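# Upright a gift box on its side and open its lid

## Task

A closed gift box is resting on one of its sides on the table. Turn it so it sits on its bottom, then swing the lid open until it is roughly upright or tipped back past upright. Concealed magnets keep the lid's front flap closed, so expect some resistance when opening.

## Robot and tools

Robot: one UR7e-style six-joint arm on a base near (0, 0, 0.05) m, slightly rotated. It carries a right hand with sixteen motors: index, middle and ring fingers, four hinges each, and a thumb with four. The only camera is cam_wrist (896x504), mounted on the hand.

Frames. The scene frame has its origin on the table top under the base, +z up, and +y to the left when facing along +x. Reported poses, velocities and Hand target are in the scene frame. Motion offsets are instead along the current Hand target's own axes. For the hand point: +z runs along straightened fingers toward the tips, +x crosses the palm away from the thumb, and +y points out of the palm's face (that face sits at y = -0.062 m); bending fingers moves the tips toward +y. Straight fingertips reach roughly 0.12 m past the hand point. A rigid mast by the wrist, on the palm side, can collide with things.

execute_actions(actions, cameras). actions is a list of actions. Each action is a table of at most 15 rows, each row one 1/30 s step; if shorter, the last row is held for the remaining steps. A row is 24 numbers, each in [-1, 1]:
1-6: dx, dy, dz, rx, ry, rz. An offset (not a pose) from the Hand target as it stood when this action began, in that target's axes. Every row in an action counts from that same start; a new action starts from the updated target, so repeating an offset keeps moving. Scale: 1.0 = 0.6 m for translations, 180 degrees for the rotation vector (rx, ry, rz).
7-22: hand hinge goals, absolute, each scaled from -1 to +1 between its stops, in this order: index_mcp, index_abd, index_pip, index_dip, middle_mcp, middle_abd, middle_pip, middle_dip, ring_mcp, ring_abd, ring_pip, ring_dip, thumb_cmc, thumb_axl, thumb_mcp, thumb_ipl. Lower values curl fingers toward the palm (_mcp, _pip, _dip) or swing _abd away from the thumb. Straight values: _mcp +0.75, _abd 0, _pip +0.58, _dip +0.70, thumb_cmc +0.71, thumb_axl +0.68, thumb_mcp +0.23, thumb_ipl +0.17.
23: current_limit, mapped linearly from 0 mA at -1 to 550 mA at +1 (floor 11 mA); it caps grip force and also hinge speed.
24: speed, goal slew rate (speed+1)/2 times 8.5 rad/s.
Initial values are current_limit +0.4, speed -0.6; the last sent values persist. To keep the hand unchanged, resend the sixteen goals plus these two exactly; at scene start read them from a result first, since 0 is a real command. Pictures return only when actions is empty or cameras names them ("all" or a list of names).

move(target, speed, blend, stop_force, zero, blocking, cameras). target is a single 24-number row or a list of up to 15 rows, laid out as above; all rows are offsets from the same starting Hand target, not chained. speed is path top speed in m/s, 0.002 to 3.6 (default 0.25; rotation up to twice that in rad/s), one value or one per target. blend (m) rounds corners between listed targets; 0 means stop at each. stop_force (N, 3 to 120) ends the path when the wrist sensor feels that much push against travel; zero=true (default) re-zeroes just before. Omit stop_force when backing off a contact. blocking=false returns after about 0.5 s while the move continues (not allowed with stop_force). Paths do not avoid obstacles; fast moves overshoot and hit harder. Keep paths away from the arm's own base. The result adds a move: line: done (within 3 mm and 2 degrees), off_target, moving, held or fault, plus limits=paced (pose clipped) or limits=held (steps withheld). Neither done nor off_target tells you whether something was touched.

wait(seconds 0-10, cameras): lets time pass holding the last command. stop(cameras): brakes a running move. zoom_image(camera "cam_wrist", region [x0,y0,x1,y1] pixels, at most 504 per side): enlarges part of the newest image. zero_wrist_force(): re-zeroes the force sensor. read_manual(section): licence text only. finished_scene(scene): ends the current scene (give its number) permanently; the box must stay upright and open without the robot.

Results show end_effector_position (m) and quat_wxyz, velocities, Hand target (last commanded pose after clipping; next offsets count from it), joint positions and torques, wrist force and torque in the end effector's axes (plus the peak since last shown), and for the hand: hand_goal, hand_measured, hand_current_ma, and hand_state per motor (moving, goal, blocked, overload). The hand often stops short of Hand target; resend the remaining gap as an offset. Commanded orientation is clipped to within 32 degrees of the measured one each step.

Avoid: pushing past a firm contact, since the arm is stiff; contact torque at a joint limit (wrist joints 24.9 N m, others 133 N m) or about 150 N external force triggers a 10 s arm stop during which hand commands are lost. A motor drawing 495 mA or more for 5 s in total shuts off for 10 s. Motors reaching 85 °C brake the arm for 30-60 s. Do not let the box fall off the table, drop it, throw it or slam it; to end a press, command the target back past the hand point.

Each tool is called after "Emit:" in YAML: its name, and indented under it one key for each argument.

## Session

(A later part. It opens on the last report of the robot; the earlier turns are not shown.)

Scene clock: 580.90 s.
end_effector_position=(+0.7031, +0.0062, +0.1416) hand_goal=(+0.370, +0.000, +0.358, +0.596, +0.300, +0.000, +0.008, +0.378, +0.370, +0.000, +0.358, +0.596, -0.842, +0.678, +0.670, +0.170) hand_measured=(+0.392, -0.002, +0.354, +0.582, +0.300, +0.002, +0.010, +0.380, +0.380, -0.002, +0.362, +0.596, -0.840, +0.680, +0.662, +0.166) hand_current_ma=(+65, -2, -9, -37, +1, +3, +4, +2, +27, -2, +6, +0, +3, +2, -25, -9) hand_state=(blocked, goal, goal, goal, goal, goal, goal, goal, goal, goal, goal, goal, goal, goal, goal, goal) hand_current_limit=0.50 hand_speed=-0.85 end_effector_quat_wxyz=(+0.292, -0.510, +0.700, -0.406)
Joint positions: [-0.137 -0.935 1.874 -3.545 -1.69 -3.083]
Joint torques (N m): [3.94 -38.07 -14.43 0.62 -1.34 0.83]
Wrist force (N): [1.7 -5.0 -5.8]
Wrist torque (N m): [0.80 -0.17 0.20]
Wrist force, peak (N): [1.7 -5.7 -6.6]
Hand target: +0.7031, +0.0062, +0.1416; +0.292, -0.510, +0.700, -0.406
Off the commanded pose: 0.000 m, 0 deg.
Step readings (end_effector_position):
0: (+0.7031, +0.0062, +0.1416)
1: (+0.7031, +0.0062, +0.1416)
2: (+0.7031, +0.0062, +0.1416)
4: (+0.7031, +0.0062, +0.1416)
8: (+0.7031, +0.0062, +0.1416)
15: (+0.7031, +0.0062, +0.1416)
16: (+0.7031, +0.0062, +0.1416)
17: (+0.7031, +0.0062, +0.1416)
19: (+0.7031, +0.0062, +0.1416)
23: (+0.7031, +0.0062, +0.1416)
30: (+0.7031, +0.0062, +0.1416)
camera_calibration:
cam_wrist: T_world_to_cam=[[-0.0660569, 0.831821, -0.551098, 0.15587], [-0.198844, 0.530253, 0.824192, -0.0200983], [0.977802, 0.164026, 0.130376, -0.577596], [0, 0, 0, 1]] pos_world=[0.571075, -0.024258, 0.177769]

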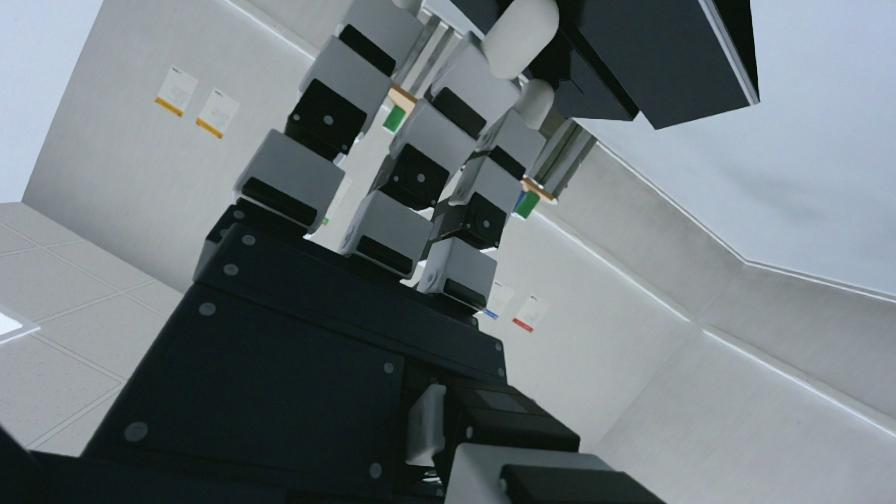

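Emit:
execute_actions:
  actions:
    - [[0,0,0,0,0,0,0.370,0,0.357,0.595,0.2,0,0.007,0.377,0.370,0,0.357,0.595,-0.842,0.678,0.67,0.17,0.5,-0.85]]
    - [[0,0,0,0,0,0,0.370,0,0.357,0.595,0.1,0,0.09,0.377,0.370,0,0.357,0.595,-0.842,0.678,0.67,0.17,0.5,-0.85]]
    - [[0,0,0,0,0,0,0.370,0,0.357,0.595,0.0,0,0.2,0.377,0.370,0,0.357,0.595,-0.842,0.678,0.67,0.17,0.5,-0.85]]
  cameras: ["cam_wrist"]

Emit:
zoom_image:
  camera: "cam_wrist"
  region: [396, 0, 896, 280]

Scene clock: 583.30 s.
end_effector_position=(+0.7031, +0.0062, +0.1416) hand_goal=(+0.370, +0.000, +0.358, +0.596, +0.000, +0.000, +0.200, +0.378, +0.370, +0.000, +0.358, +0.596, -0.842, +0.678, +0.670, +0.170) hand_measured=(+0.392, -0.002, +0.354, +0.582, +0.002, +0.002, +0.198, +0.380, +0.380, -0.002, +0.362, +0.596, -0.840, +0.680, +0.662, +0.166) hand_current_ma=(+65, -2, -9, -37, +3, +3, -4, +2, +27, -2, +6, +0, +3, +2, -25, -9) hand_state=(blocked, goal, goal, goal, goal, goal, goal, goal, goal, goal, goal, goal, goal, goal, goal, goal) hand_current_limit=0.50 hand_speed=-0.85 end_effector_quat_wxyz=(+0.292, -0.510, +0.700, -0.406)
Joint positions: [-0.137 -0.935 1.874 -3.545 -1.69 -3.083]
Joint torques (N m): [4.07 -32.24 -5.69 0.53 -1.34 0.59]
Wrist force (N): [1.7 -5.1 -5.8]
Wrist torque (N m): [0.82 -0.17 0.20]
Wrist force, peak (N): [1.9 -5.2 -6.1]
Hand target: +0.7031, +0.0062, +0.1416; +0.292, -0.510, +0.700, -0.406
Off the commanded pose: 0.000 m, 0 deg.
Step readings (end_effector_position):
0: (+0.7031, +0.0062, +0.1416)
1: (+0.7031, +0.0062, +0.1416)
2: (+0.7031, +0.0062, +0.1416)
4: (+0.7031, +0.0062, +0.1416)
8: (+0.7031, +0.0062, +0.1416)
15: (+0.7031, +0.0062, +0.1416)
16: (+0.7031, +0.0062, +0.1416)
17: (+0.7031, +0.0062, +0.1416)
19: (+0.7031, +0.0062, +0.1416)
23: (+0.7031, +0.0062, +0.1416)
30: (+0.7031, +0.0062, +0.1416)
31: (+0.7031, +0.0062, +0.1416)
32: (+0.7031, +0.0062, +0.1416)
34: (+0.7031, +0.0062, +0.1416)
38: (+0.7031, +0.0062, +0.1416)
45: (+0.7031, +0.0062, +0.1416)
camera_calibration:
cam_wrist: T_world_to_cam=[[-0.0660684, 0.831851, -0.551053, 0.155869], [-0.198841, 0.530207, 0.824222, -0.0201065], [0.977802, 0.164027, 0.130376, -0.577596], [0, 0, 0, 1]] pos_world=[0.571075, -0.024258, 0.177769]

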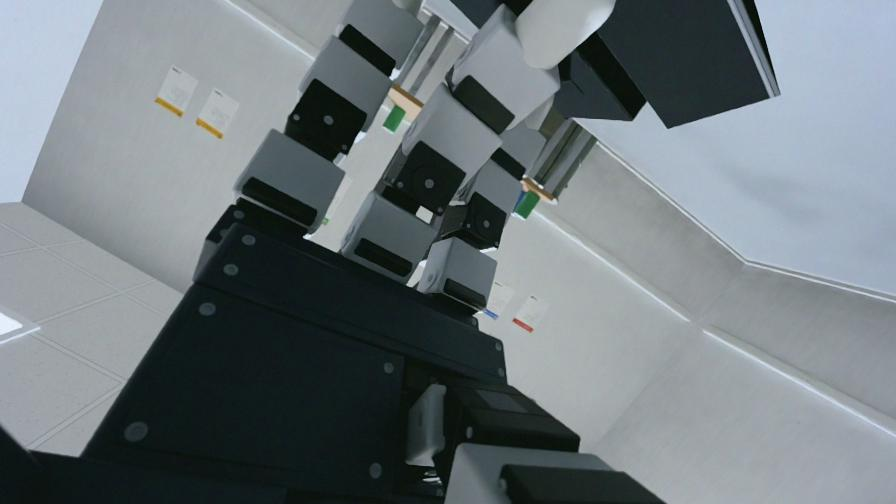

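Scaled by 1.008.

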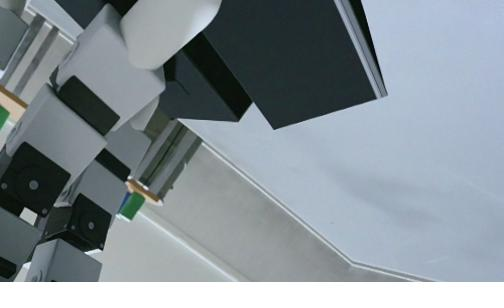

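Emit:
execute_actions:
  actions:
    - [[0,0,0,0,0,0,0.370,0,0.357,0.595,0.0,0,-0.081,0.377,0.370,0,0.357,0.595,-0.842,0.678,0.67,0.17,0.5,-0.5]]
    - [[0,0,0,0,0,0,0.370,0,0.357,0.595,0.39,0,-0.081,0.377,0.370,0,0.357,0.595,-0.842,0.678,0.67,0.17,0.5,-0.5]]
    - [[0,0,0,0,0,0,0.370,0,0.357,0.595,0.357,0,0.007,0.377,0.370,0,0.357,0.595,-0.842,0.678,0.67,0.17,0.5,-0.8]]
    - [[0,0,0,0,0,0,0.370,0,0.357,0.595,0.268,0,0.043,0.413,0.370,0,0.357,0.595,-0.842,0.678,0.67,0.17,0.5,-0.85]]
    - [[0,0,0,0,0,0,0.370,0,0.357,0.595,0.124,0,0.211,0.406,0.370,0,0.357,0.595,-0.842,0.678,0.67,0.17,0.5,-0.85]]
    - [[0,0,0,0,0,0,0.370,0,0.357,0.595,0.1,0,0.27,0.46,0.370,0,0.357,0.595,-0.842,0.678,0.67,0.17,0.5,-0.85]]
  cameras: ["cam_wrist"]

Emit:
zoom_image:
  camera: "cam_wrist"
  region: [396, 0, 896, 280]

Scene clock: 592.57 s.
end_effector_position=(+0.7031, +0.0062, +0.1416) hand_goal=(+0.370, +0.000, +0.358, +0.596, +0.100, +0.000, +0.270, +0.460, +0.370, +0.000, +0.358, +0.596, -0.842, +0.678, +0.670, +0.170) hand_measured=(+0.386, -0.002, +0.350, +0.582, +0.100, +0.002, +0.268, +0.458, +0.376, -0.002, +0.358, +0.594, -0.840, +0.680, +0.662, +0.166) hand_current_ma=(+49, -2, -18, -37, +0, +3, -5, -4, +16, -2, +0, -4, +3, +2, -25, -9) hand_state=(goal, goal, goal, goal, goal, goal, goal, goal, goal, goal, goal, goal, goal, goal, goal, goal) hand_current_limit=0.50 hand_speed=-0.85 end_effector_quat_wxyz=(+0.292, -0.510, +0.700, -0.406)
Joint positions: [-0.137 -0.935 1.874 -3.545 -1.69 -3.083]
Joint torques (N m): [2.96 -32.75 -4.58 0.35 -1.24 0.58]
Wrist force (N): [1.7 -7.0 -7.2]
Wrist torque (N m): [0.89 -0.17 0.18]
Wrist force, peak (N): [1.7 -9.0 -9.6]
Hand target: +0.7031, +0.0062, +0.1416; +0.292, -0.510, +0.700, -0.406
Off the commanded pose: 0.000 m, 0 deg.
Step readings (end_effector_position):
0: (+0.7031, +0.0062, +0.1416)
1: (+0.7031, +0.0062, +0.1416)
2: (+0.7031, +0.0062, +0.1416)
4: (+0.7031, +0.0062, +0.1416)
8: (+0.7031, +0.0062, +0.1416)
15: (+0.7031, +0.0062, +0.1416)
16: (+0.7031, +0.0062, +0.1416)
17: (+0.7031, +0.0062, +0.1416)
19: (+0.7031, +0.0062, +0.1416)
23: (+0.7031, +0.0062, +0.1416)
30: (+0.7031, +0.0062, +0.1416)
31: (+0.7031, +0.0062, +0.1416)
32: (+0.7031, +0.0062, +0.1416)
34: (+0.7031, +0.0062, +0.1416)
38: (+0.7031, +0.0062, +0.1416)
45: (+0.7031, +0.0062, +0.1416)
46: (+0.7031, +0.0062, +0.1416)
47: (+0.7031, +0.0062, +0.1416)
49: (+0.7031, +0.0062, +0.1416)
53: (+0.7031, +0.0062, +0.1416)
60: (+0.7031, +0.0062, +0.1416)
61: (+0.7031, +0.0062, +0.1416)
62: (+0.7031, +0.0062, +0.1416)
64: (+0.7031, +0.0062, +0.1416)
68: (+0.7031, +0.0062, +0.1416)
75: (+0.7031, +0.0062, +0.1416)
76: (+0.7031, +0.0062, +0.1416)
77: (+0.7031, +0.0062, +0.1416)
79: (+0.7031, +0.0062, +0.1416)
83: (+0.7031, +0.0062, +0.1416)
90: (+0.7031, +0.0062, +0.1416)
camera_calibration:
cam_wrist: T_world_to_cam=[[-0.0660684, 0.831851, -0.551053, 0.155869], [-0.198841, 0.530207, 0.824222, -0.0201065], [0.977802, 0.164027, 0.130376, -0.577596], [0, 0, 0, 1]] pos_world=[0.571075, -0.024258, 0.177769]

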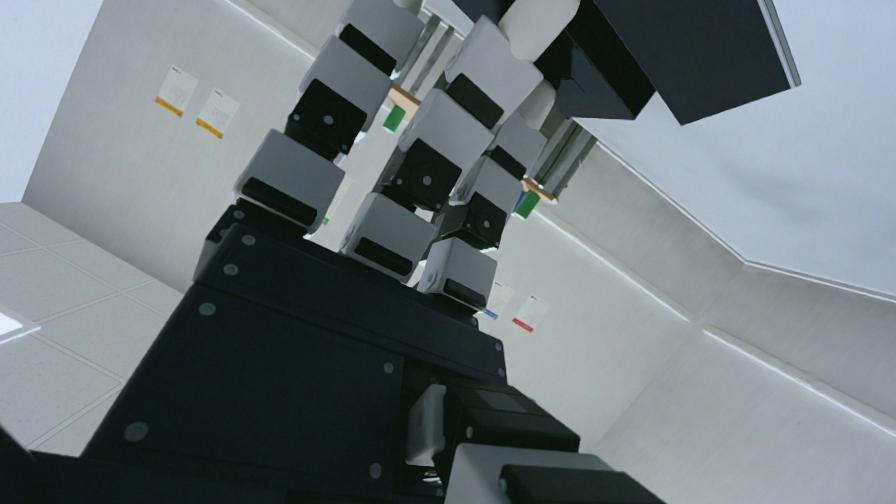

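Scaled by 1.008.

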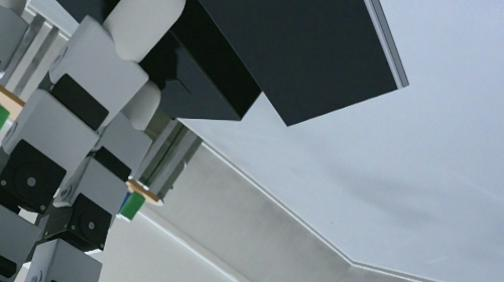

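Emit:
execute_actions:
  actions:
    - [[0,0,0,0,0,0,0.370,0,0.357,0.595,0.02,0,0.37,0.522,0.370,0,0.357,0.595,-0.842,0.678,0.67,0.17,0.5,-0.85]]
    - [[0,0,0,0,0,0,0.370,0,0.357,0.595,-0.1,0,0.474,0.624,0.370,0,0.357,0.595,-0.842,0.678,0.67,0.17,0.5,-0.85]]
    - [[0,0,0,0,0,0,0.370,0,0.357,0.595,-0.2,0,0.54,0.66,0.370,0,0.357,0.595,-0.842,0.678,0.67,0.17,0.5,-0.85]]
  cameras: ["cam_wrist"]

Emit:
zoom_image:
  camera: "cam_wrist"
  region: [396, 0, 896, 280]

Scene clock: 594.77 s.
end_effector_position=(+0.7031, +0.0062, +0.1416) hand_goal=(+0.370, +0.000, +0.358, +0.596, -0.200, +0.000, +0.540, +0.660, +0.370, +0.000, +0.358, +0.596, -0.842, +0.678, +0.670, +0.170) hand_measured=(+0.386, -0.002, +0.350, +0.582, -0.192, +0.002, +0.538, +0.658, +0.376, -0.002, +0.358, +0.594, -0.840, +0.680, +0.662, +0.166) hand_current_ma=(+49, -2, -18, -37, +18, +3, -2, -3, +16, -2, +0, -4, +3, +2, -25, -9) hand_state=(goal, goal, goal, goal, goal, goal, goal, goal, goal, goal, goal, goal, goal, goal, goal, goal) hand_current_limit=0.50 hand_speed=-0.85 end_effector_quat_wxyz=(+0.292, -0.510, +0.700, -0.406)
Joint positions: [-0.137 -0.935 1.874 -3.545 -1.69 -3.083]
Joint torques (N m): [3.94 -32.67 -4.64 0.16 -1.33 0.72]
Wrist force (N): [1.8 -6.6 -7.2]
Wrist torque (N m): [0.95 -0.18 0.20]
Wrist force, peak (N): [1.7 -7.1 -7.3]
Hand target: +0.7031, +0.0062, +0.1416; +0.292, -0.510, +0.700, -0.406
Off the commanded pose: 0.000 m, 0 deg.
Step readings (end_effector_position):
0: (+0.7031, +0.0062, +0.1416)
1: (+0.7031, +0.0062, +0.1416)
2: (+0.7031, +0.0062, +0.1416)
4: (+0.7031, +0.0062, +0.1416)
8: (+0.7031, +0.0062, +0.1416)
15: (+0.7031, +0.0062, +0.1416)
16: (+0.7031, +0.0062, +0.1416)
17: (+0.7031, +0.0062, +0.1416)
19: (+0.7031, +0.0062, +0.1416)
23: (+0.7031, +0.0062, +0.1416)
30: (+0.7031, +0.0062, +0.1416)
31: (+0.7031, +0.0062, +0.1416)
32: (+0.7031, +0.0062, +0.1416)
34: (+0.7031, +0.0062, +0.1416)
38: (+0.7031, +0.0062, +0.1416)
45: (+0.7031, +0.0062, +0.1416)
camera_calibration:
cam_wrist: T_world_to_cam=[[-0.0660684, 0.831851, -0.551053, 0.155869], [-0.198841, 0.530207, 0.824222, -0.0201065], [0.977802, 0.164027, 0.130376, -0.577596], [0, 0, 0, 1]] pos_world=[0.571075, -0.024258, 0.177769]

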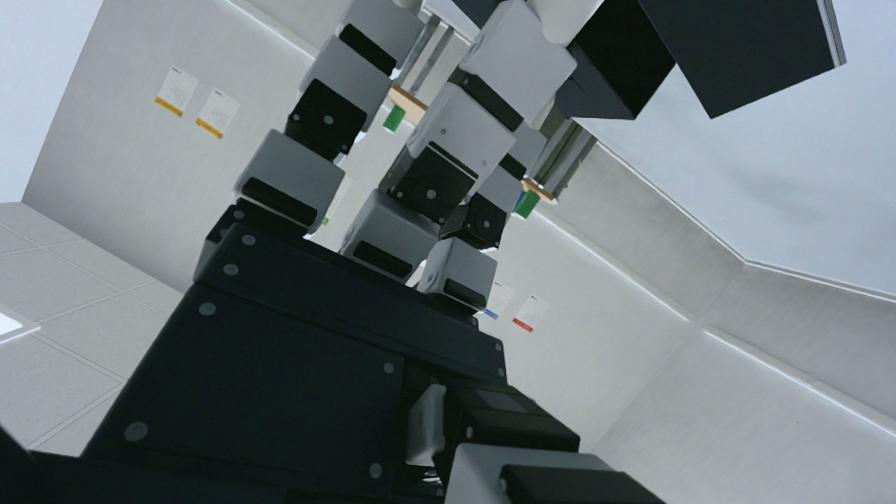

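Scaled by 1.008.

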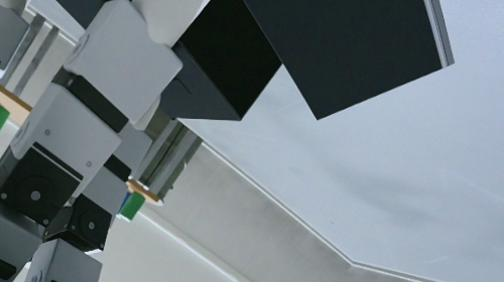

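Emit:
move:
  target:
    - [0,-0.0866,-0.05,0,0,0,0.370,0,0.357,0.595,-0.2,0,0.54,0.66,0.370,0,0.357,0.595,-0.842,0.678,0.67,0.17,0.5,-0.6]
    - [0,-0.0423,-0.1214,0,0,0,0.412,0,0.065,0.696,0.412,0,0.065,0.696,0.412,0,0.065,0.696,-0.842,0.678,0.67,0.17,0.5,-0.6]
  speed: 0.15
  blend: [0.01,0]

Emit:
move:
  target: [0,0.1083,0.0625,0,0,0,0.412,0,0.065,0.696,0.412,0,0.065,0.696,0.412,0,0.065,0.696,-0.842,0.678,0.67,0.17,0.5,-0.6]
  speed: 0.05
  stop_force: 4
  cameras: ["cam_wrist"]

Emit:
zoom_image:
  camera: "cam_wrist"
  region: [396, 0, 896, 280]

Scene clock: 598.03 s.
end_effector_position=(+0.6552, +0.0220, +0.1999) hand_goal=(+0.412, +0.000, +0.066, +0.696, +0.412, +0.000, +0.066, +0.696, +0.412, +0.000, +0.066, +0.696, -0.842, +0.678, +0.670, +0.170) hand_measured=(+0.398, -0.002, +0.068, +0.692, +0.400, +0.002, +0.068, +0.694, +0.398, -0.002, +0.068, +0.694, -0.840, +0.680, +0.662, +0.166) hand_current_ma=(-40, -1, +5, -6, -32, +3, +5, -5, -39, -2, +5, -5, +3, +2, -25, -9) hand_state=(goal, goal, goal, goal, goal, goal, goal, goal, goal, goal, goal, goal, goal, goal, goal, goal) hand_current_limit=0.50 hand_speed=-0.60 end_effector_quat_wxyz=(+0.292, -0.510, +0.700, -0.406)
Joint positions: [-0.122 -1.125 1.993 -3.473 -1.703 -3.076]
Joint torques (N m): [6.12 -46.45 -4.46 -3.98 -1.66 1.27]
Wrist force (N): [1.8 2.1 -0.3]
Wrist torque (N m): [0.39 -0.15 0.16]
Wrist force, peak (N): [1.7 -7.1 -7.4]
Hand target: +0.6552, +0.0220, +0.1999; +0.292, -0.510, +0.700, -0.406
Off the commanded pose: 0.000 m, 0 deg.
move: done

Scene clock: 600.67 s.
end_effector_position=(+0.6551, +0.0216, +0.1249) hand_goal=(+0.412, +0.000, +0.066, +0.696, +0.412, +0.000, +0.066, +0.696, +0.412, +0.000, +0.066, +0.696, -0.842, +0.678, +0.670, +0.170) hand_measured=(+0.398, -0.002, +0.068, +0.692, +0.400, +0.002, +0.068, +0.694, +0.398, -0.002, +0.068, +0.694, -0.840, +0.680, +0.662, +0.166) hand_current_ma=(-39, -1, +5, -6, -32, +3, +5, -5, -37, -2, +5, -5, +3, +2, -25, -9) hand_state=(goal, goal, goal, goal, goal, goal, goal, goal, goal, goal, goal, goal, goal, goal, goal, goal) hand_current_limit=0.50 hand_speed=-0.60 end_effector_quat_wxyz=(+0.292, -0.510, +0.700, -0.406)
Joint positions: [-0.123 -0.967 2.019 -3.657 -1.702 -3.076]
Joint torques (N m): [-6.98 -32.86 -16.66 -4.06 1.46 -1.6]
Wrist force (N): [2.0 2.1 -0.2]
Wrist torque (N m): [0.38 -0.18 0.21]
Wrist force, peak (N): [2.0 2.2 -0.3]
Hand target: +0.6551, +0.0216, +0.1249; +0.292, -0.510, +0.700, -0.406
Off the commanded pose: 0.000 m, 0 deg.
move: done
camera_calibration:
cam_wrist: T_world_to_cam=[[-0.0661234, 0.831845, -0.551055, 0.130637], [-0.19876, 0.530216, 0.824236, -0.0241293], [0.977815, 0.164029, 0.130278, -0.531115], [0, 0, 0, 1]] pos_world=[0.523175, -0.00875801, 0.161069]

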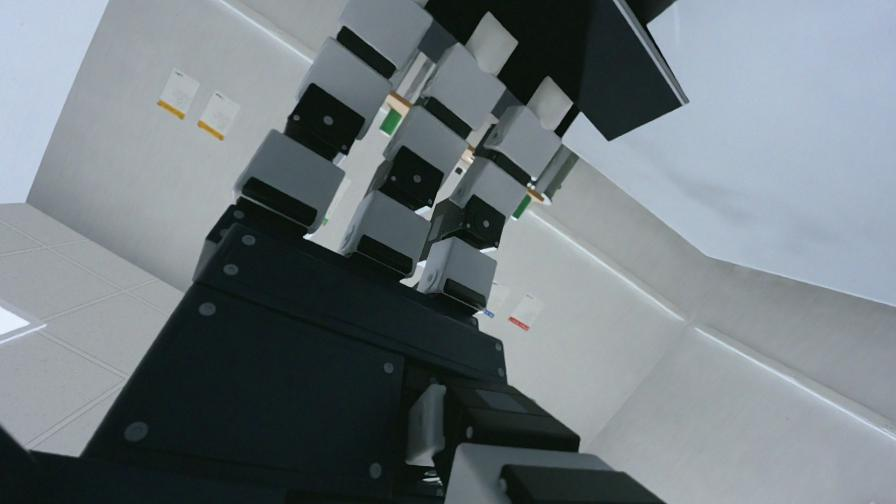

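Scaled by 1.008.

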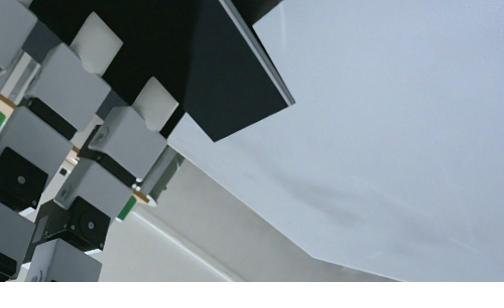

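Emit:
execute_actions:
  actions:
    - [[0,0.0144,0.0083,0,0,0,0.412,0,0.065,0.696,0.412,0,0.065,0.696,0.412,0,0.065,0.696,-0.842,0.678,0.67,0.17,0.5,-0.8],[0,0.0289,0.0167,0,0,0,0.412,0,0.065,0.696,0.412,0,0.065,0.696,0.412,0,0.065,0.696,-0.842,0.678,0.67,0.17,0.5,-0.8]]
    - [[0,0,0,0,0,0,0.44,0,0.065,0.696,0.412,0,0.065,0.696,0.44,0,0.065,0.696,-0.842,0.678,0.67,0.17,0.5,-0.85]]
    - [[0,0,0,0,0,0,0.46,0,0.065,0.696,0.3,0,0.065,0.696,0.46,0,0.065,0.696,-0.842,0.678,0.67,0.17,0.5,-0.85]]
    - [[0,0,0,0,0,0,0.46,0,0.065,0.696,0.15,0,0.065,0.696,0.46,0,0.065,0.696,-0.842,0.678,0.67,0.17,0.5,-0.85]]
  cameras: ["cam_wrist"]

Emit:
zoom_image:
  camera: "cam_wrist"
  region: [396, 0, 896, 280]

Scene clock: 603.80 s.
end_effector_position=(+0.6551, +0.0215, +0.1049) hand_goal=(+0.460, +0.000, +0.066, +0.696, +0.150, +0.000, +0.066, +0.696, +0.460, +0.000, +0.066, +0.696, -0.842, +0.678, +0.670, +0.170) hand_measured=(+0.444, -0.002, +0.068, +0.692, +0.378, +0.002, +0.090, +0.694, +0.446, -0.002, +0.068, +0.694, -0.840, +0.680, +0.662, +0.166) hand_current_ma=(-44, -1, +5, -6, +413, +3, +66, -5, -42, -2, +4, -5, +3, +2, -25, -9) hand_state=(goal, goal, goal, goal, blocked, goal, blocked, goal, goal, goal, goal, goal, goal, goal, goal, goal) hand_current_limit=0.50 hand_speed=-0.85 end_effector_quat_wxyz=(+0.292, -0.510, +0.700, -0.406)
Joint positions: [-0.124 -0.921 2.02 -3.703 -1.701 -3.077]
Joint torques (N m): [-5.92 -33.76 -9.56 0.39 1.39 -1.52]
Wrist force (N): [2.2 -3.3 -2.6]
Wrist torque (N m): [0.72 -0.12 0.14]
Wrist force, peak (N): [2.5 -3.5 -2.6]
Hand target: +0.6551, +0.0215, +0.1049; +0.292, -0.510, +0.700, -0.406
Off the commanded pose: 0.000 m, 0 deg.
Step readings (end_effector_position):
0: (+0.6551, +0.0216, +0.1249)
1: (+0.6551, +0.0216, +0.1249)
2: (+0.6552, +0.0216, +0.1245)
4: (+0.6551, +0.0216, +0.1195)
8: (+0.6548, +0.0216, +0.1094)
15: (+0.6550, +0.0216, +0.1054)
16: (+0.6550, +0.0216, +0.1053)
17: (+0.6551, +0.0215, +0.1052)
19: (+0.6551, +0.0215, +0.1050)
23: (+0.6551, +0.0215, +0.1049)
30: (+0.6551, +0.0215, +0.1049)
31: (+0.6551, +0.0215, +0.1049)
32: (+0.6551, +0.0215, +0.1049)
34: (+0.6551, +0.0215, +0.1049)
38: (+0.6552, +0.0215, +0.1049)
45: (+0.6552, +0.0215, +0.1049)
46: (+0.6552, +0.0215, +0.1049)
47: (+0.6552, +0.0215, +0.1049)
49: (+0.6551, +0.0215, +0.1049)
53: (+0.6551, +0.0215, +0.1049)
60: (+0.6551, +0.0215, +0.1049)
camera_calibration:
cam_wrist: T_world_to_cam=[[-0.0660569, 0.831821, -0.551098, 0.119671], [-0.198844, 0.530253, 0.824192, -0.00754102], [0.977802, 0.164026, 0.130376, -0.528501], [0, 0, 0, 1]] pos_world=[0.523175, -0.00885803, 0.141069]

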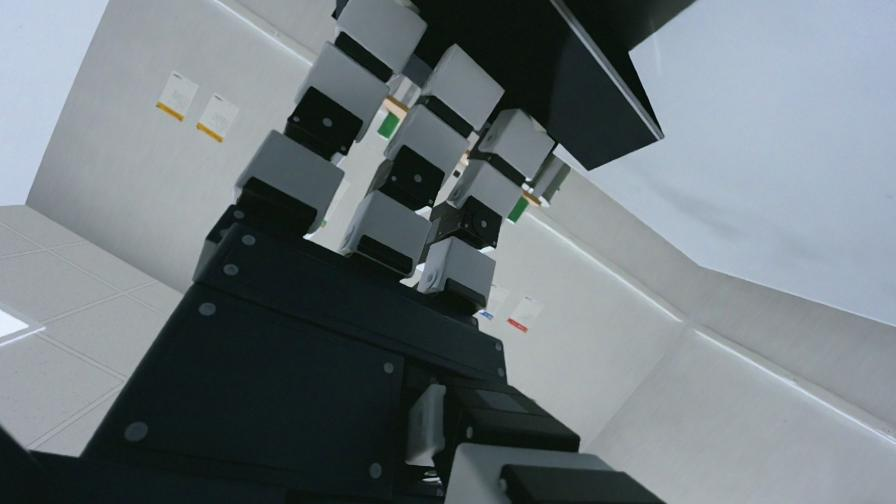

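Scaled by 1.008.

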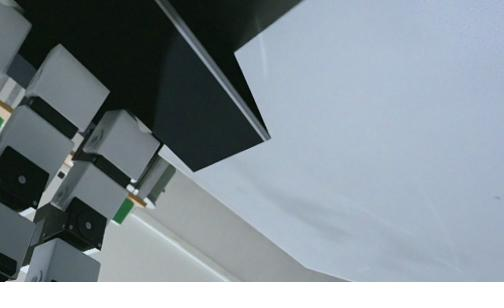

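Emit:
zoom_image:
  camera: "cam_wrist"
  region: [320, 0, 680, 220]

Scaled by 1.400.

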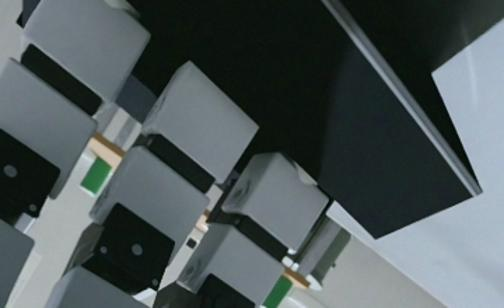

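Emit:
execute_actions:
  actions:
    - [[0,0,0,0,0,0,0.46,0,0.065,0.696,0.412,0,0.065,0.696,0.46,0,0.065,0.696,-0.842,0.678,0.67,0.17,0.5,-0.7]]
    - [[0,-0.0217,-0.0125,0,0,0,0.46,0,0.065,0.696,0.412,0,0.065,0.696,0.46,0,0.065,0.696,-0.842,0.678,0.67,0.17,0.5,-0.7]]
    - [[0,0,0,0,0,0,0.5,0,0.065,0.696,0.412,0,0.065,0.696,0.5,0,0.065,0.696,-0.842,0.678,0.67,0.17,0.5,-0.85]]
    - [[0,0,0,0,0,0,0.5,0,0.065,0.696,0.3,0,0.065,0.696,0.5,0,0.065,0.696,-0.842,0.678,0.67,0.17,0.5,-0.85]]
  cameras: ["cam_wrist"]

Emit:
zoom_image:
  camera: "cam_wrist"
  region: [396, 0, 896, 280]

Scene clock: 610.27 s.
end_effector_position=(+0.6552, +0.0216, +0.1199) hand_goal=(+0.500, +0.000, +0.066, +0.696, +0.300, +0.000, +0.066, +0.696, +0.500, +0.000, +0.066, +0.696, -0.842, +0.678, +0.670, +0.170) hand_measured=(+0.484, -0.002, +0.068, +0.692, +0.304, +0.002, +0.068, +0.696, +0.482, -0.002, +0.068, +0.694, -0.840, +0.680, +0.662, +0.166) hand_current_ma=(-46, -1, +3, -6, +8, +3, +4, +0, -56, -2, +2, -5, +3, +2, -25, -9) hand_state=(goal, goal, goal, goal, goal, goal, goal, goal, goal, goal, goal, goal, goal, goal, goal, goal) hand_current_limit=0.50 hand_speed=-0.85 end_effector_quat_wxyz=(+0.292, -0.510, +0.700, -0.406)
Joint positions: [-0.123 -0.956 2.019 -3.669 -1.701 -3.076]
Joint torques (N m): [5.36 -49.98 -20 -1.33 -1.72 1.07]
Wrist force (N): [2.0 2.0 -0.1]
Wrist torque (N m): [0.36 -0.17 0.22]
Wrist force, peak (N): [2.1 -3.5 -2.8]
Hand target: +0.6552, +0.0216, +0.1199; +0.292, -0.510, +0.700, -0.406
Off the commanded pose: 0.000 m, 0 deg.
Step readings (end_effector_position):
0: (+0.6551, +0.0215, +0.1049)
1: (+0.6551, +0.0215, +0.1049)
2: (+0.6551, +0.0215, +0.1049)
4: (+0.6551, +0.0215, +0.1048)
8: (+0.6551, +0.0215, +0.1048)
15: (+0.6551, +0.0215, +0.1048)
16: (+0.6551, +0.0215, +0.1048)
17: (+0.6551, +0.0215, +0.1051)
19: (+0.6552, +0.0215, +0.1105)
23: (+0.6551, +0.0216, +0.1167)
30: (+0.6551, +0.0216, +0.1195)
31: (+0.6551, +0.0216, +0.1196)
32: (+0.6551, +0.0216, +0.1197)
34: (+0.6551, +0.0216, +0.1198)
38: (+0.6551, +0.0216, +0.1198)
45: (+0.6552, +0.0216, +0.1199)
46: (+0.6552, +0.0216, +0.1199)
47: (+0.6552, +0.0216, +0.1199)
49: (+0.6552, +0.0216, +0.1199)
53: (+0.6552, +0.0216, +0.1199)
60: (+0.6552, +0.0216, +0.1199)
camera_calibration:
cam_wrist: T_world_to_cam=[[-0.0660684, 0.831851, -0.551053, 0.127853], [-0.198841, 0.530207, 0.824222, -0.0199636], [0.977802, 0.164027, 0.130376, -0.530473], [0, 0, 0, 1]] pos_world=[0.523175, -0.00875799, 0.156069]

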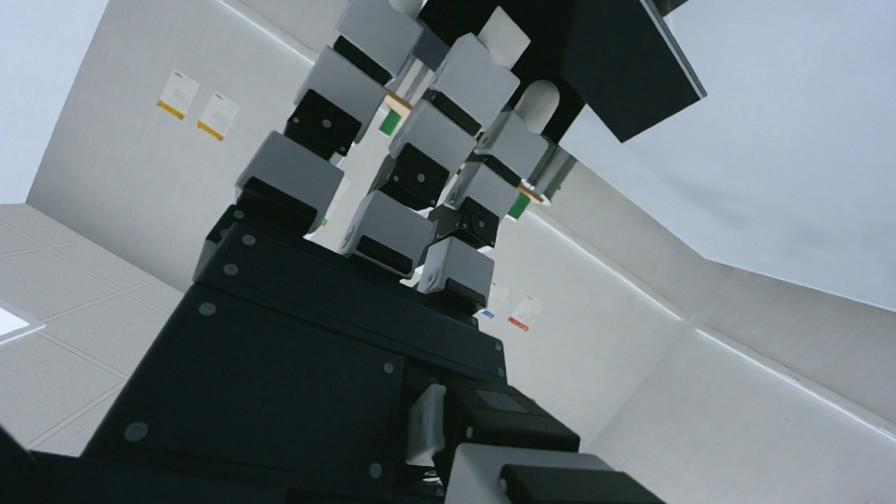

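Scaled by 1.008.

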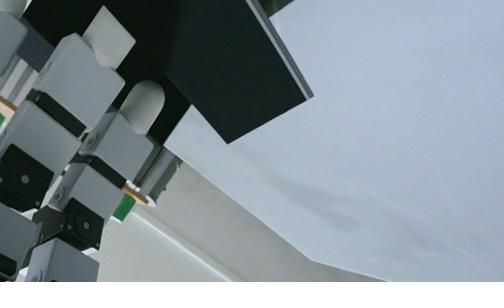

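Emit:
execute_actions:
  actions:
    - [[0,0.0,0.0,0,0,0,0.5,0,0.065,0.696,0.24,0,0.065,0.696,0.5,0,0.065,0.696,-0.842,0.678,0.67,0.17,0.5,-0.85]]
    - [[0,0.0116,0.0067,0,0,0,0.5,0,0.065,0.696,0.18,0,0.065,0.696,0.5,0,0.065,0.696,-0.842,0.678,0.67,0.17,0.5,-0.85]]
    - [[0,0.0144,0.0083,0,0,0,0.5,0,0.065,0.696,0.12,0,0.065,0.696,0.5,0,0.065,0.696,-0.842,0.678,0.67,0.17,0.5,-0.85]]
  cameras: ["cam_wrist"]

Emit:
zoom_image:
  camera: "cam_wrist"
  region: [396, 0, 896, 280]

Scene clock: 612.63 s.
end_effector_position=(+0.6551, +0.0215, +0.1019) hand_goal=(+0.500, +0.000, +0.066, +0.696, +0.120, +0.000, +0.066, +0.696, +0.500, +0.000, +0.066, +0.696, -0.842, +0.678, +0.670, +0.170) hand_measured=(+0.486, -0.002, +0.068, +0.692, +0.120, +0.002, +0.070, +0.696, +0.484, -0.002, +0.066, +0.694, -0.840, +0.680, +0.662, +0.166) hand_current_ma=(-41, -1, +2, -6, +1, +2, +8, +1, -45, -2, +0, -5, +3, +2, -24, -9) hand_state=(goal, goal, goal, goal, goal, goal, goal, goal, goal, goal, goal, goal, goal, goal, goal, goal) hand_current_limit=0.50 hand_speed=-0.85 end_effector_quat_wxyz=(+0.292, -0.510, +0.700, -0.406)
Joint positions: [-0.124 -0.915 2.019 -3.71 -1.701 -3.077]
Joint torques (N m): [-7.41 -34.31 -19.8 -3.96 1.51 -1.57]
Wrist force (N): [1.9 2.0 -0.2]
Wrist torque (N m): [0.38 -0.17 0.22]
Wrist force, peak (N): [2.0 2.8 0.2]
Hand target: +0.6551, +0.0215, +0.1019; +0.292, -0.510, +0.700, -0.406
Off the commanded pose: 0.000 m, 0 deg.
Step readings (end_effector_position):
0: (+0.6552, +0.0216, +0.1199)
1: (+0.6552, +0.0216, +0.1199)
2: (+0.6552, +0.0216, +0.1199)
4: (+0.6552, +0.0216, +0.1199)
8: (+0.6552, +0.0216, +0.1199)
15: (+0.6552, +0.0216, +0.1199)
16: (+0.6552, +0.0216, +0.1199)
17: (+0.6552, +0.0216, +0.1196)
19: (+0.6552, +0.0216, +0.1170)
23: (+0.6552, +0.0216, +0.1135)
30: (+0.6551, +0.0216, +0.1121)
31: (+0.6551, +0.0216, +0.1120)
32: (+0.6551, +0.0216, +0.1117)
34: (+0.6551, +0.0216, +0.1079)
38: (+0.6550, +0.0216, +0.1038)
45: (+0.6551, +0.0215, +0.1021)
camera_calibration:
cam_wrist: T_world_to_cam=[[-0.0661234, 0.831845, -0.551055, 0.118101], [-0.19876, 0.530216, 0.824236, -0.00520131], [0.977815, 0.164029, 0.130278, -0.528116], [0, 0, 0, 1]] pos_world=[0.523175, -0.00885801, 0.138169]

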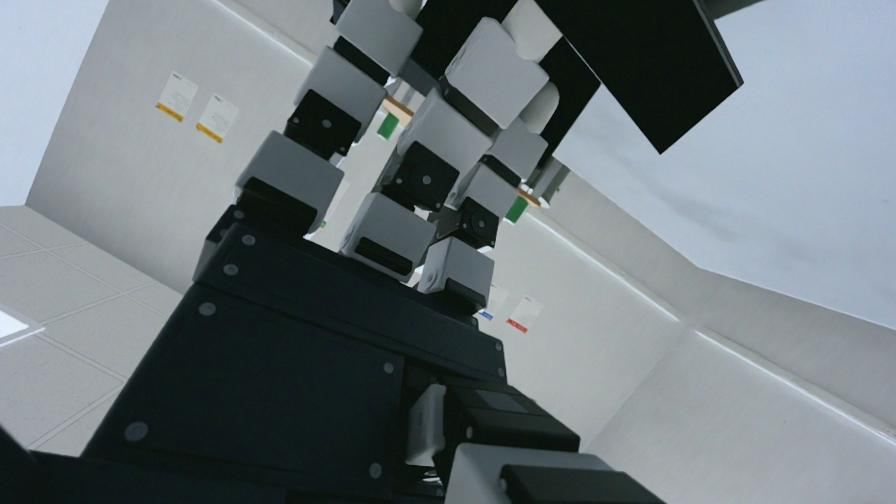

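Scaled by 1.008.

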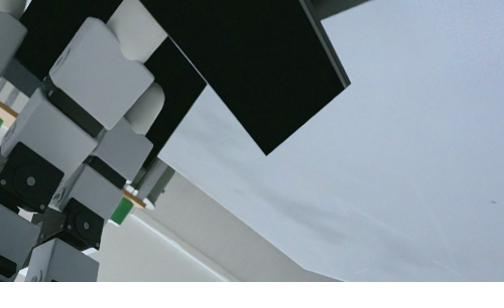

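Emit:
execute_actions:
  actions:
    - [[0,0.0116,0.0067,0,0,0,0.5,0,0.065,0.696,0.04,0,0.065,0.696,0.5,0,0.065,0.696,-0.842,0.678,0.67,0.17,0.3,-0.85]]
    - [[0,0.0144,0.0083,0,0,0,0.5,0,0.065,0.696,-0.06,0,0.065,0.696,0.5,0,0.065,0.696,-0.842,0.678,0.67,0.17,0.3,-0.85]]
  cameras: ["cam_wrist"]

Emit:
zoom_image:
  camera: "cam_wrist"
  region: [396, 0, 896, 280]

Scene clock: 614.70 s.
end_effector_position=(+0.6551, +0.0214, +0.0839) hand_goal=(+0.500, +0.000, +0.066, +0.696, -0.060, +0.000, +0.066, +0.696, +0.500, +0.000, +0.066, +0.696, -0.842, +0.678, +0.670, +0.170) hand_measured=(+0.668, +0.000, +0.098, +0.692, -0.044, +0.004, +0.080, +0.704, +0.662, -0.002, +0.098, +0.694, -0.840, +0.680, +0.662, +0.166) hand_current_ma=(+358, -1, +97, -8, +45, +6, +36, +16, +358, -1, +100, -5, +3, +2, -24, -9) hand_state=(blocked, goal, blocked, goal, goal, goal, goal, goal, blocked, goal, blocked, goal, goal, goal, goal, goal) hand_current_limit=0.30 hand_speed=-0.85 end_effector_quat_wxyz=(+0.292, -0.510, +0.700, -0.406)
Joint positions: [-0.124 -0.872 2.017 -3.75 -1.701 -3.077]
Joint torques (N m): [-8.61 -18.3 -12.95 1.49 1.95 -1.65]
Wrist force (N): [2.0 -14.8 -14.5]
Wrist torque (N m): [2.16 0.14 -0.10]
Wrist force, peak (N): [2.0 -22.6 -21.0]
Hand target: +0.6551, +0.0214, +0.0839; +0.292, -0.510, +0.700, -0.406
Off the commanded pose: 0.000 m, 0 deg.
Step readings (end_effector_position):
0: (+0.6551, +0.0215, +0.1019)
1: (+0.6551, +0.0215, +0.1019)
2: (+0.6551, +0.0215, +0.1016)
4: (+0.6551, +0.0215, +0.0990)
8: (+0.6551, +0.0215, +0.0955)
15: (+0.6551, +0.0215, +0.0941)
16: (+0.6551, +0.0215, +0.0940)
17: (+0.6552, +0.0215, +0.0935)
19: (+0.6551, +0.0214, +0.0902)
23: (+0.6550, +0.0214, +0.0857)
30: (+0.6551, +0.0214, +0.0841)
camera_calibration:
cam_wrist: T_world_to_cam=[[-0.0660696, 0.831854, -0.551048, 0.108182], [-0.19884, 0.530202, 0.824226, 0.00981387], [0.977802, 0.164027, 0.130376, -0.525746], [0, 0, 0, 1]] pos_world=[0.523175, -0.00895799, 0.120069]

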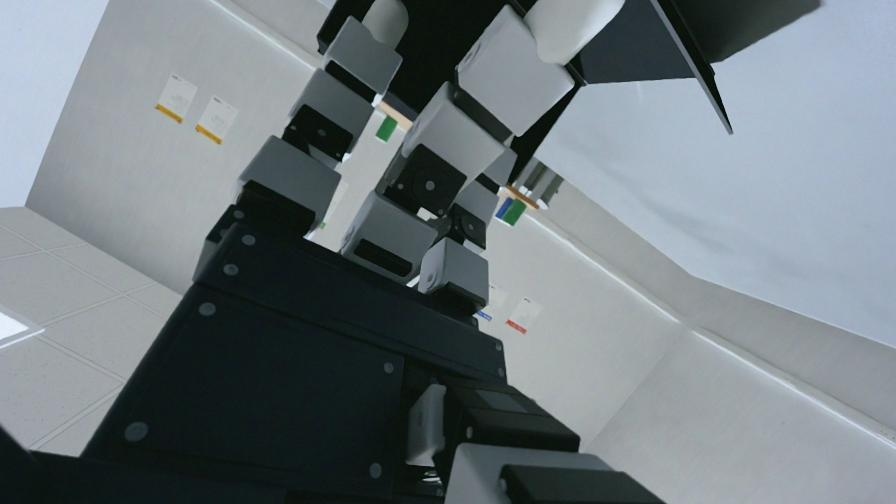

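Scaled by 1.008.

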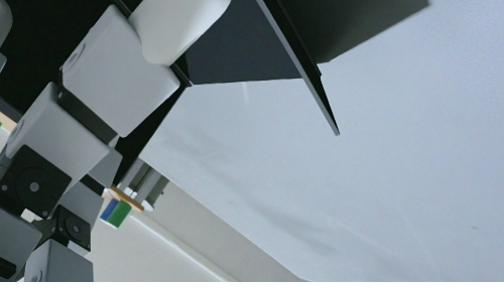

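Emit:
execute_actions:
  actions:
    - [[0,-0.0289,-0.0167,0,0,0,0.5,0,0.065,0.696,0.1,0,0.065,0.696,0.5,0,0.065,0.696,-0.842,0.678,0.67,0.17,0.3,-0.85]]
  cameras: ["cam_wrist"]

Emit:
zoom_image:
  camera: "cam_wrist"
  region: [396, 0, 896, 280]

Scene clock: 615.93 s.
end_effector_position=(+0.6551, +0.0215, +0.1038) hand_goal=(+0.500, +0.000, +0.066, +0.696, +0.100, +0.000, +0.066, +0.696, +0.500, +0.000, +0.066, +0.696, -0.842, +0.678, +0.670, +0.170) hand_measured=(+0.496, +0.000, +0.068, +0.692, +0.094, +0.004, +0.070, +0.698, +0.496, +0.000, +0.068, +0.694, -0.840, +0.680, +0.662, +0.166) hand_current_ma=(-9, -1, +4, -7, -13, +6, +9, +5, -8, -1, +4, -5, +3, +2, -24, -9) hand_state=(goal, goal, goal, goal, goal, goal, goal, goal, goal, goal, goal, goal, goal, goal, goal, goal) hand_current_limit=0.30 hand_speed=-0.85 end_effector_quat_wxyz=(+0.292, -0.510, +0.700, -0.406)
Joint positions: [-0.124 -0.919 2.02 -3.706 -1.701 -3.077]
Joint torques (N m): [5.45 -50.47 -1.63 -1.25 -1.68 1.15]
Wrist force (N): [1.8 2.2 -0.4]
Wrist torque (N m): [0.41 -0.15 0.22]
Wrist force, peak (N): [1.8 -14.9 -14.7]
Hand target: +0.6551, +0.0215, +0.1039; +0.292, -0.510, +0.700, -0.406
Off the commanded pose: 0.000 m, 0 deg.
Step readings (end_effector_position):
0: (+0.6551, +0.0214, +0.0839)
1: (+0.6551, +0.0214, +0.0839)
2: (+0.6552, +0.0214, +0.0844)
4: (+0.6552, +0.0214, +0.0907)
8: (+0.6552, +0.0215, +0.0998)
15: (+0.6551, +0.0215, +0.1033)
camera_calibration:
cam_wrist: T_world_to_cam=[[-0.0660684, 0.831851, -0.551053, 0.119064], [-0.198841, 0.530207, 0.824222, -0.00664059], [0.977802, 0.164027, 0.130376, -0.528357], [0, 0, 0, 1]] pos_world=[0.523175, -0.00885799, 0.139969]

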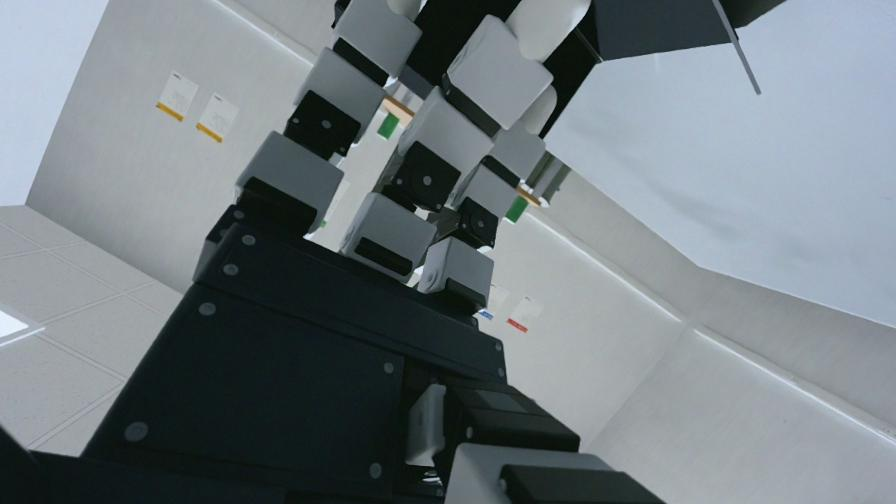

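Scaled by 1.008.

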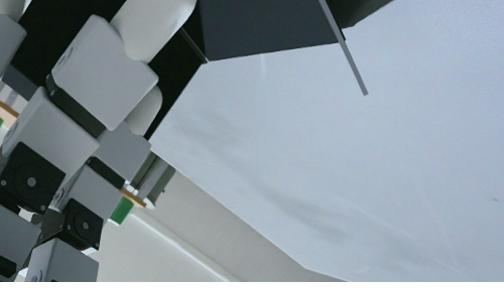

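Emit:
move:
  target:
    - [0,-0.13,-0.075,0,0,0,0.5,0,0.065,0.696,0.4,0,0.065,0.696,0.5,0,0.065,0.696,-0.842,0.678,0.67,0.17,0.3,-0.5]
    - [0.03,-0.1592,-0.011,0.0556,0,0,0.247,0,-0.227,0.189,0.247,0,-0.227,0.189,0.247,0,-0.227,0.189,-0.842,0.678,0.394,-0.295,0.3,-0.5]
  speed: 0.2

Emit:
move:
  target: [0,0.141,0.0513,0,0,0,0.247,0,-0.227,0.189,0.247,0,-0.227,0.189,0.247,0,-0.227,0.189,-0.842,0.678,0.394,-0.295,0.3,-0.5]
  speed: 0.15
  cameras: ["cam_wrist"]

Emit:
zoom_image:
  camera: "cam_wrist"
  region: [396, 0, 896, 280]

Scene clock: 625.60 s.
end_effector_position=(+0.6896, -0.0081, +0.1901) hand_goal=(+0.248, +0.000, -0.226, +0.190, +0.248, +0.000, -0.226, +0.190, +0.248, +0.000, -0.226, +0.190, -0.842, +0.678, +0.394, -0.294) hand_measured=(+0.246, +0.000, -0.222, +0.194, +0.246, +0.004, -0.222, +0.194, +0.246, +0.000, -0.222, +0.194, -0.840, +0.680, +0.394, -0.292) hand_current_ma=(-5, -1, +9, +8, -5, +6, +9, +6, -5, -1, +9, +6, +3, +2, +0, +5) hand_state=(goal, goal, goal, goal, goal, goal, goal, goal, goal, goal, goal, goal, goal, goal, goal, goal) hand_current_limit=0.30 hand_speed=-0.50 end_effector_quat_wxyz=(+0.336, -0.483, +0.661, -0.466)
Joint positions: [-0.162 -0.998 1.955 -3.74 -1.675 -3.114]
Joint torques (N m): [-8.38 -33.61 -21.19 -3.7 1.65 -1.67]
Wrist force (N): [1.9 2.1 -0.7]
Wrist torque (N m): [0.43 -0.14 0.25]
Wrist force, peak (N): [1.9 3.2 0.2]
Hand target: +0.6896, -0.0081, +0.1901; +0.336, -0.483, +0.661, -0.466
Off the commanded pose: 0.000 m, 0 deg.
move: done

Scene clock: 626.87 s.
end_effector_position=(+0.6895, -0.0086, +0.1002) hand_goal=(+0.248, +0.000, -0.226, +0.190, +0.248, +0.000, -0.226, +0.190, +0.248, +0.000, -0.226, +0.190, -0.842, +0.678, +0.394, -0.294) hand_measured=(+0.246, +0.000, -0.222, +0.194, +0.246, +0.004, -0.222, +0.194, +0.246, +0.000, -0.222, +0.194, -0.840, +0.680, +0.394, -0.292) hand_current_ma=(-5, -1, +9, +8, -5, +6, +9, +6, -5, -1, +9, +6, +3, +2, +0, +5) hand_state=(goal, goal, goal, goal, goal, goal, goal, goal, goal, goal, goal, goal, goal, goal, goal, goal) hand_current_limit=0.30 hand_speed=-0.50 end_effector_quat_wxyz=(+0.336, -0.482, +0.661, -0.466)
Joint positions: [-0.164 -0.801 1.953 -3.935 -1.673 -3.115]
Joint torques (N m): [3.27 -37.72 -19.04 -3.72 0.5 -1.6]
Wrist force (N): [2.0 2.1 -0.8]
Wrist torque (N m): [0.45 -0.14 0.26]
Wrist force, peak (N): [1.9 3.0 -0.5]
Hand target: +0.6896, -0.0086, +0.1000; +0.336, -0.483, +0.661, -0.466
Off the commanded pose: 0.000 m, 0 deg.
move: done
camera_calibration:
cam_wrist: T_world_to_cam=[[0.0289265, 0.800753, -0.598296, 0.0833575], [-0.330379, 0.572567, 0.750344, 0.117631], [0.943405, 0.17596, 0.281114, -0.547789], [0, 0, 0, 1]] pos_world=[0.553239, -0.0377116, 0.1156]

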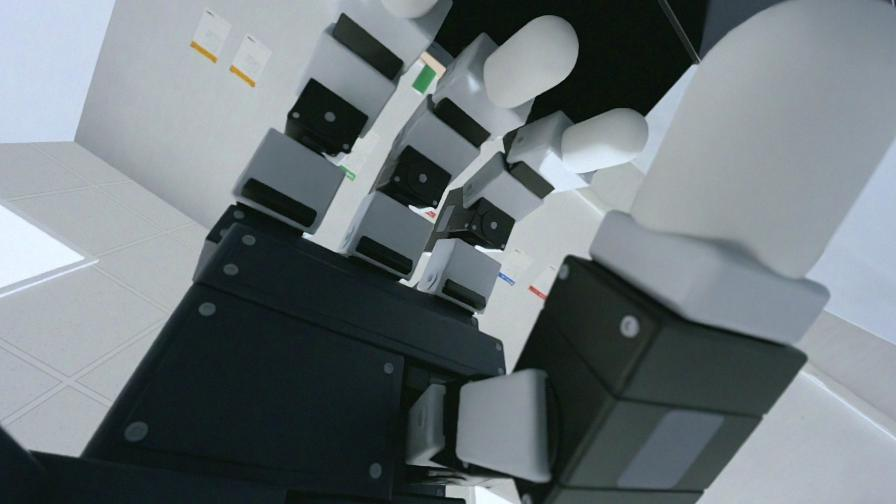

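Scaled by 1.008.

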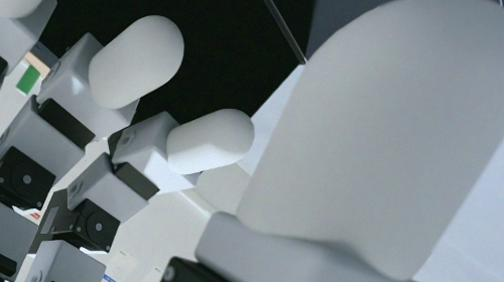

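Emit:
move:
  target: [0,0.0849,0.0398,0,0,0,0.247,0,-0.227,0.189,0.247,0,-0.227,0.189,0.247,0,-0.227,0.189,-0.842,0.678,0.394,-0.295,0.3,-0.5]
  speed: 0.06
  stop_force: 4
  cameras: ["cam_wrist"]

Emit:
zoom_image:
  camera: "cam_wrist"
  region: [396, 0, 896, 280]

Scene clock: 629.70 s.
end_effector_position=(+0.6943, -0.0104, +0.0440) hand_goal=(+0.248, +0.000, -0.226, +0.190, +0.248, +0.000, -0.226, +0.190, +0.248, +0.000, -0.226, +0.190, -0.842, +0.678, +0.394, -0.294) hand_measured=(+0.248, +0.000, -0.222, +0.194, +0.246, +0.004, -0.222, +0.194, +0.246, +0.000, -0.222, +0.194, -0.840, +0.680, +0.394, -0.292) hand_current_ma=(-1, +0, +8, +8, -5, +6, +7, +6, -6, -1, +7, +6, +3, +2, +0, +5) hand_state=(goal, goal, goal, goal, goal, goal, goal, goal, goal, goal, goal, goal, goal, goal, goal, goal) hand_current_limit=0.30 hand_speed=-0.50 end_effector_quat_wxyz=(+0.336, -0.483, +0.661, -0.466)
Joint positions: [-0.166 -0.665 1.912 -4.029 -1.671 -3.115]
Joint torques (N m): [-7.27 -38.34 -16.57 -3.55 1.57 -1.54]
Wrist force (N): [2.0 1.2 -1.6]
Wrist torque (N m): [0.53 -0.15 0.26]
Wrist force, peak (N): [2.1 2.1 -1.0]
Hand target: +0.6943, -0.0104, +0.0440; +0.336, -0.483, +0.661, -0.466
Off the commanded pose: 0.000 m, 0 deg.
move: done
camera_calibration:
cam_wrist: T_world_to_cam=[[0.0288703, 0.800706, -0.598362, 0.0511294], [-0.330431, 0.572603, 0.750294, 0.162375], [0.943389, 0.176056, 0.281109, -0.536217], [0, 0, 0, 1]] pos_world=[0.558039, -0.0395118, 0.0595005]

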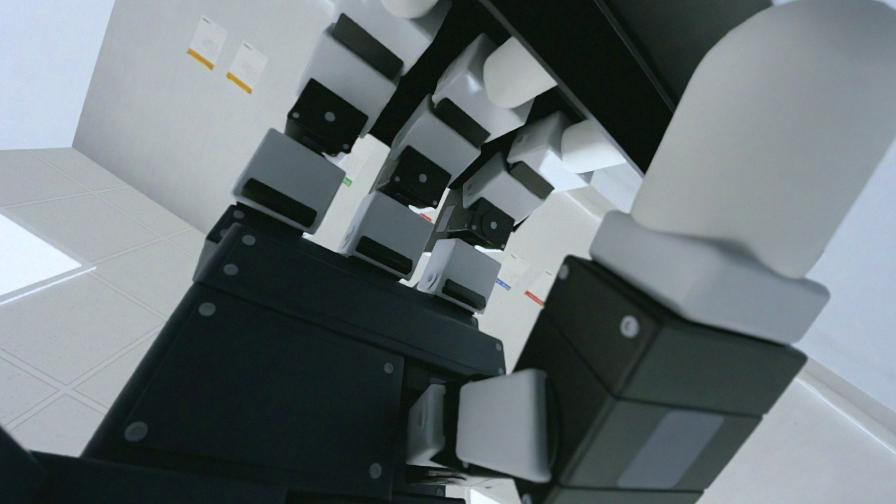

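Scaled by 1.008.

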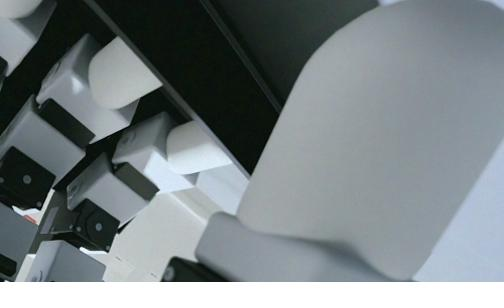

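Emit:
execute_actions:
  actions:
    - [[0,0,0,0,0,0,0.13,0,-0.227,0.189,0.13,0,-0.227,0.189,0.13,0,-0.227,0.189,-0.842,0.678,0.2,-0.295,0.1,-0.8]]
    - [[0,0,0,0,0,0,0.08,0,-0.227,0.189,0.08,0,-0.227,0.189,0.08,0,-0.227,0.189,-0.842,0.678,0.1,-0.295,0.1,-0.8]]
    - [[0,0,0,0,0,0,0.03,0,-0.227,0.189,0.03,0,-0.227,0.189,0.03,0,-0.227,0.189,-0.842,0.678,0.0,-0.295,0.1,-0.8]]
  cameras: ["cam_wrist"]

Emit:
zoom_image:
  camera: "cam_wrist"
  region: [396, 0, 896, 280]

Scene clock: 631.90 s.
end_effector_position=(+0.6943, -0.0104, +0.0440) hand_goal=(+0.030, +0.000, -0.226, +0.190, +0.030, +0.000, -0.226, +0.190, +0.030, +0.000, -0.226, +0.190, -0.842, +0.678, +0.000, -0.294) hand_measured=(+0.078, +0.000, -0.214, +0.194, +0.076, +0.004, -0.214, +0.194, +0.074, +0.000, -0.216, +0.194, -0.840, +0.680, +0.148, -0.280) hand_current_ma=(+174, +0, +29, +8, +162, +5, +28, +6, +152, -1, +26, +6, +3, +2, +303, +48) hand_state=(blocked, goal, goal, goal, blocked, goal, goal, goal, blocked, goal, goal, goal, goal, goal, blocked, goal) hand_current_limit=0.10 hand_speed=-0.80 end_effector_quat_wxyz=(+0.336, -0.483, +0.661, -0.466)
Joint positions: [-0.166 -0.665 1.912 -4.029 -1.671 -3.115]
Joint torques (N m): [-6.71 -47.29 -13.06 -0.87 1.54 -1.25]
Wrist force (N): [1.8 0.2 -1.3]
Wrist torque (N m): [0.39 -0.12 0.21]
Wrist force, peak (N): [2.2 2.1 -0.7]
Hand target: +0.6943, -0.0104, +0.0440; +0.336, -0.483, +0.661, -0.466
Off the commanded pose: 0.000 m, 0 deg.
Step readings (end_effector_position):
0: (+0.6943, -0.0104, +0.0440)
1: (+0.6943, -0.0104, +0.0440)
2: (+0.6943, -0.0104, +0.0440)
4: (+0.6943, -0.0104, +0.0440)
8: (+0.6943, -0.0104, +0.0440)
15: (+0.6943, -0.0104, +0.0440)
16: (+0.6943, -0.0104, +0.0440)
17: (+0.6943, -0.0104, +0.0440)
19: (+0.6943, -0.0104, +0.0440)
23: (+0.6943, -0.0104, +0.0440)
30: (+0.6943, -0.0104, +0.0440)
31: (+0.6943, -0.0104, +0.0440)
32: (+0.6943, -0.0104, +0.0440)
34: (+0.6943, -0.0104, +0.0440)
38: (+0.6943, -0.0104, +0.0440)
45: (+0.6943, -0.0104, +0.0440)
camera_calibration:
cam_wrist: T_world_to_cam=[[0.0288703, 0.800706, -0.598362, 0.0511294], [-0.330431, 0.572603, 0.750294, 0.162375], [0.943389, 0.176056, 0.281109, -0.536217], [0, 0, 0, 1]] pos_world=[0.558039, -0.0395118, 0.0595005]

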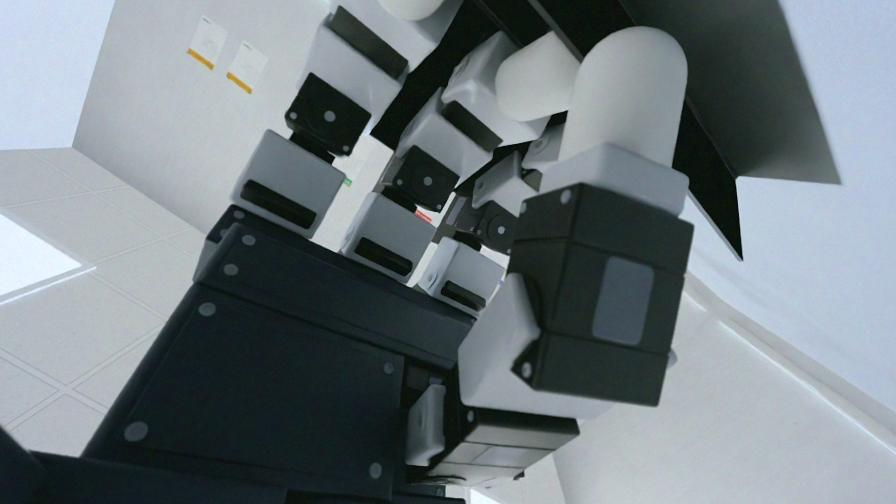

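Scaled by 1.008.

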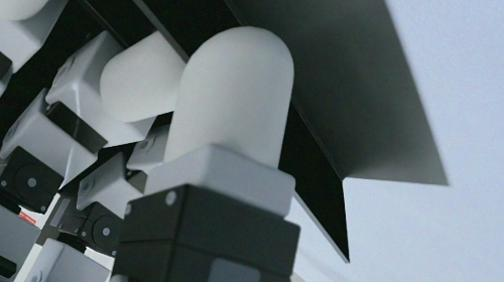

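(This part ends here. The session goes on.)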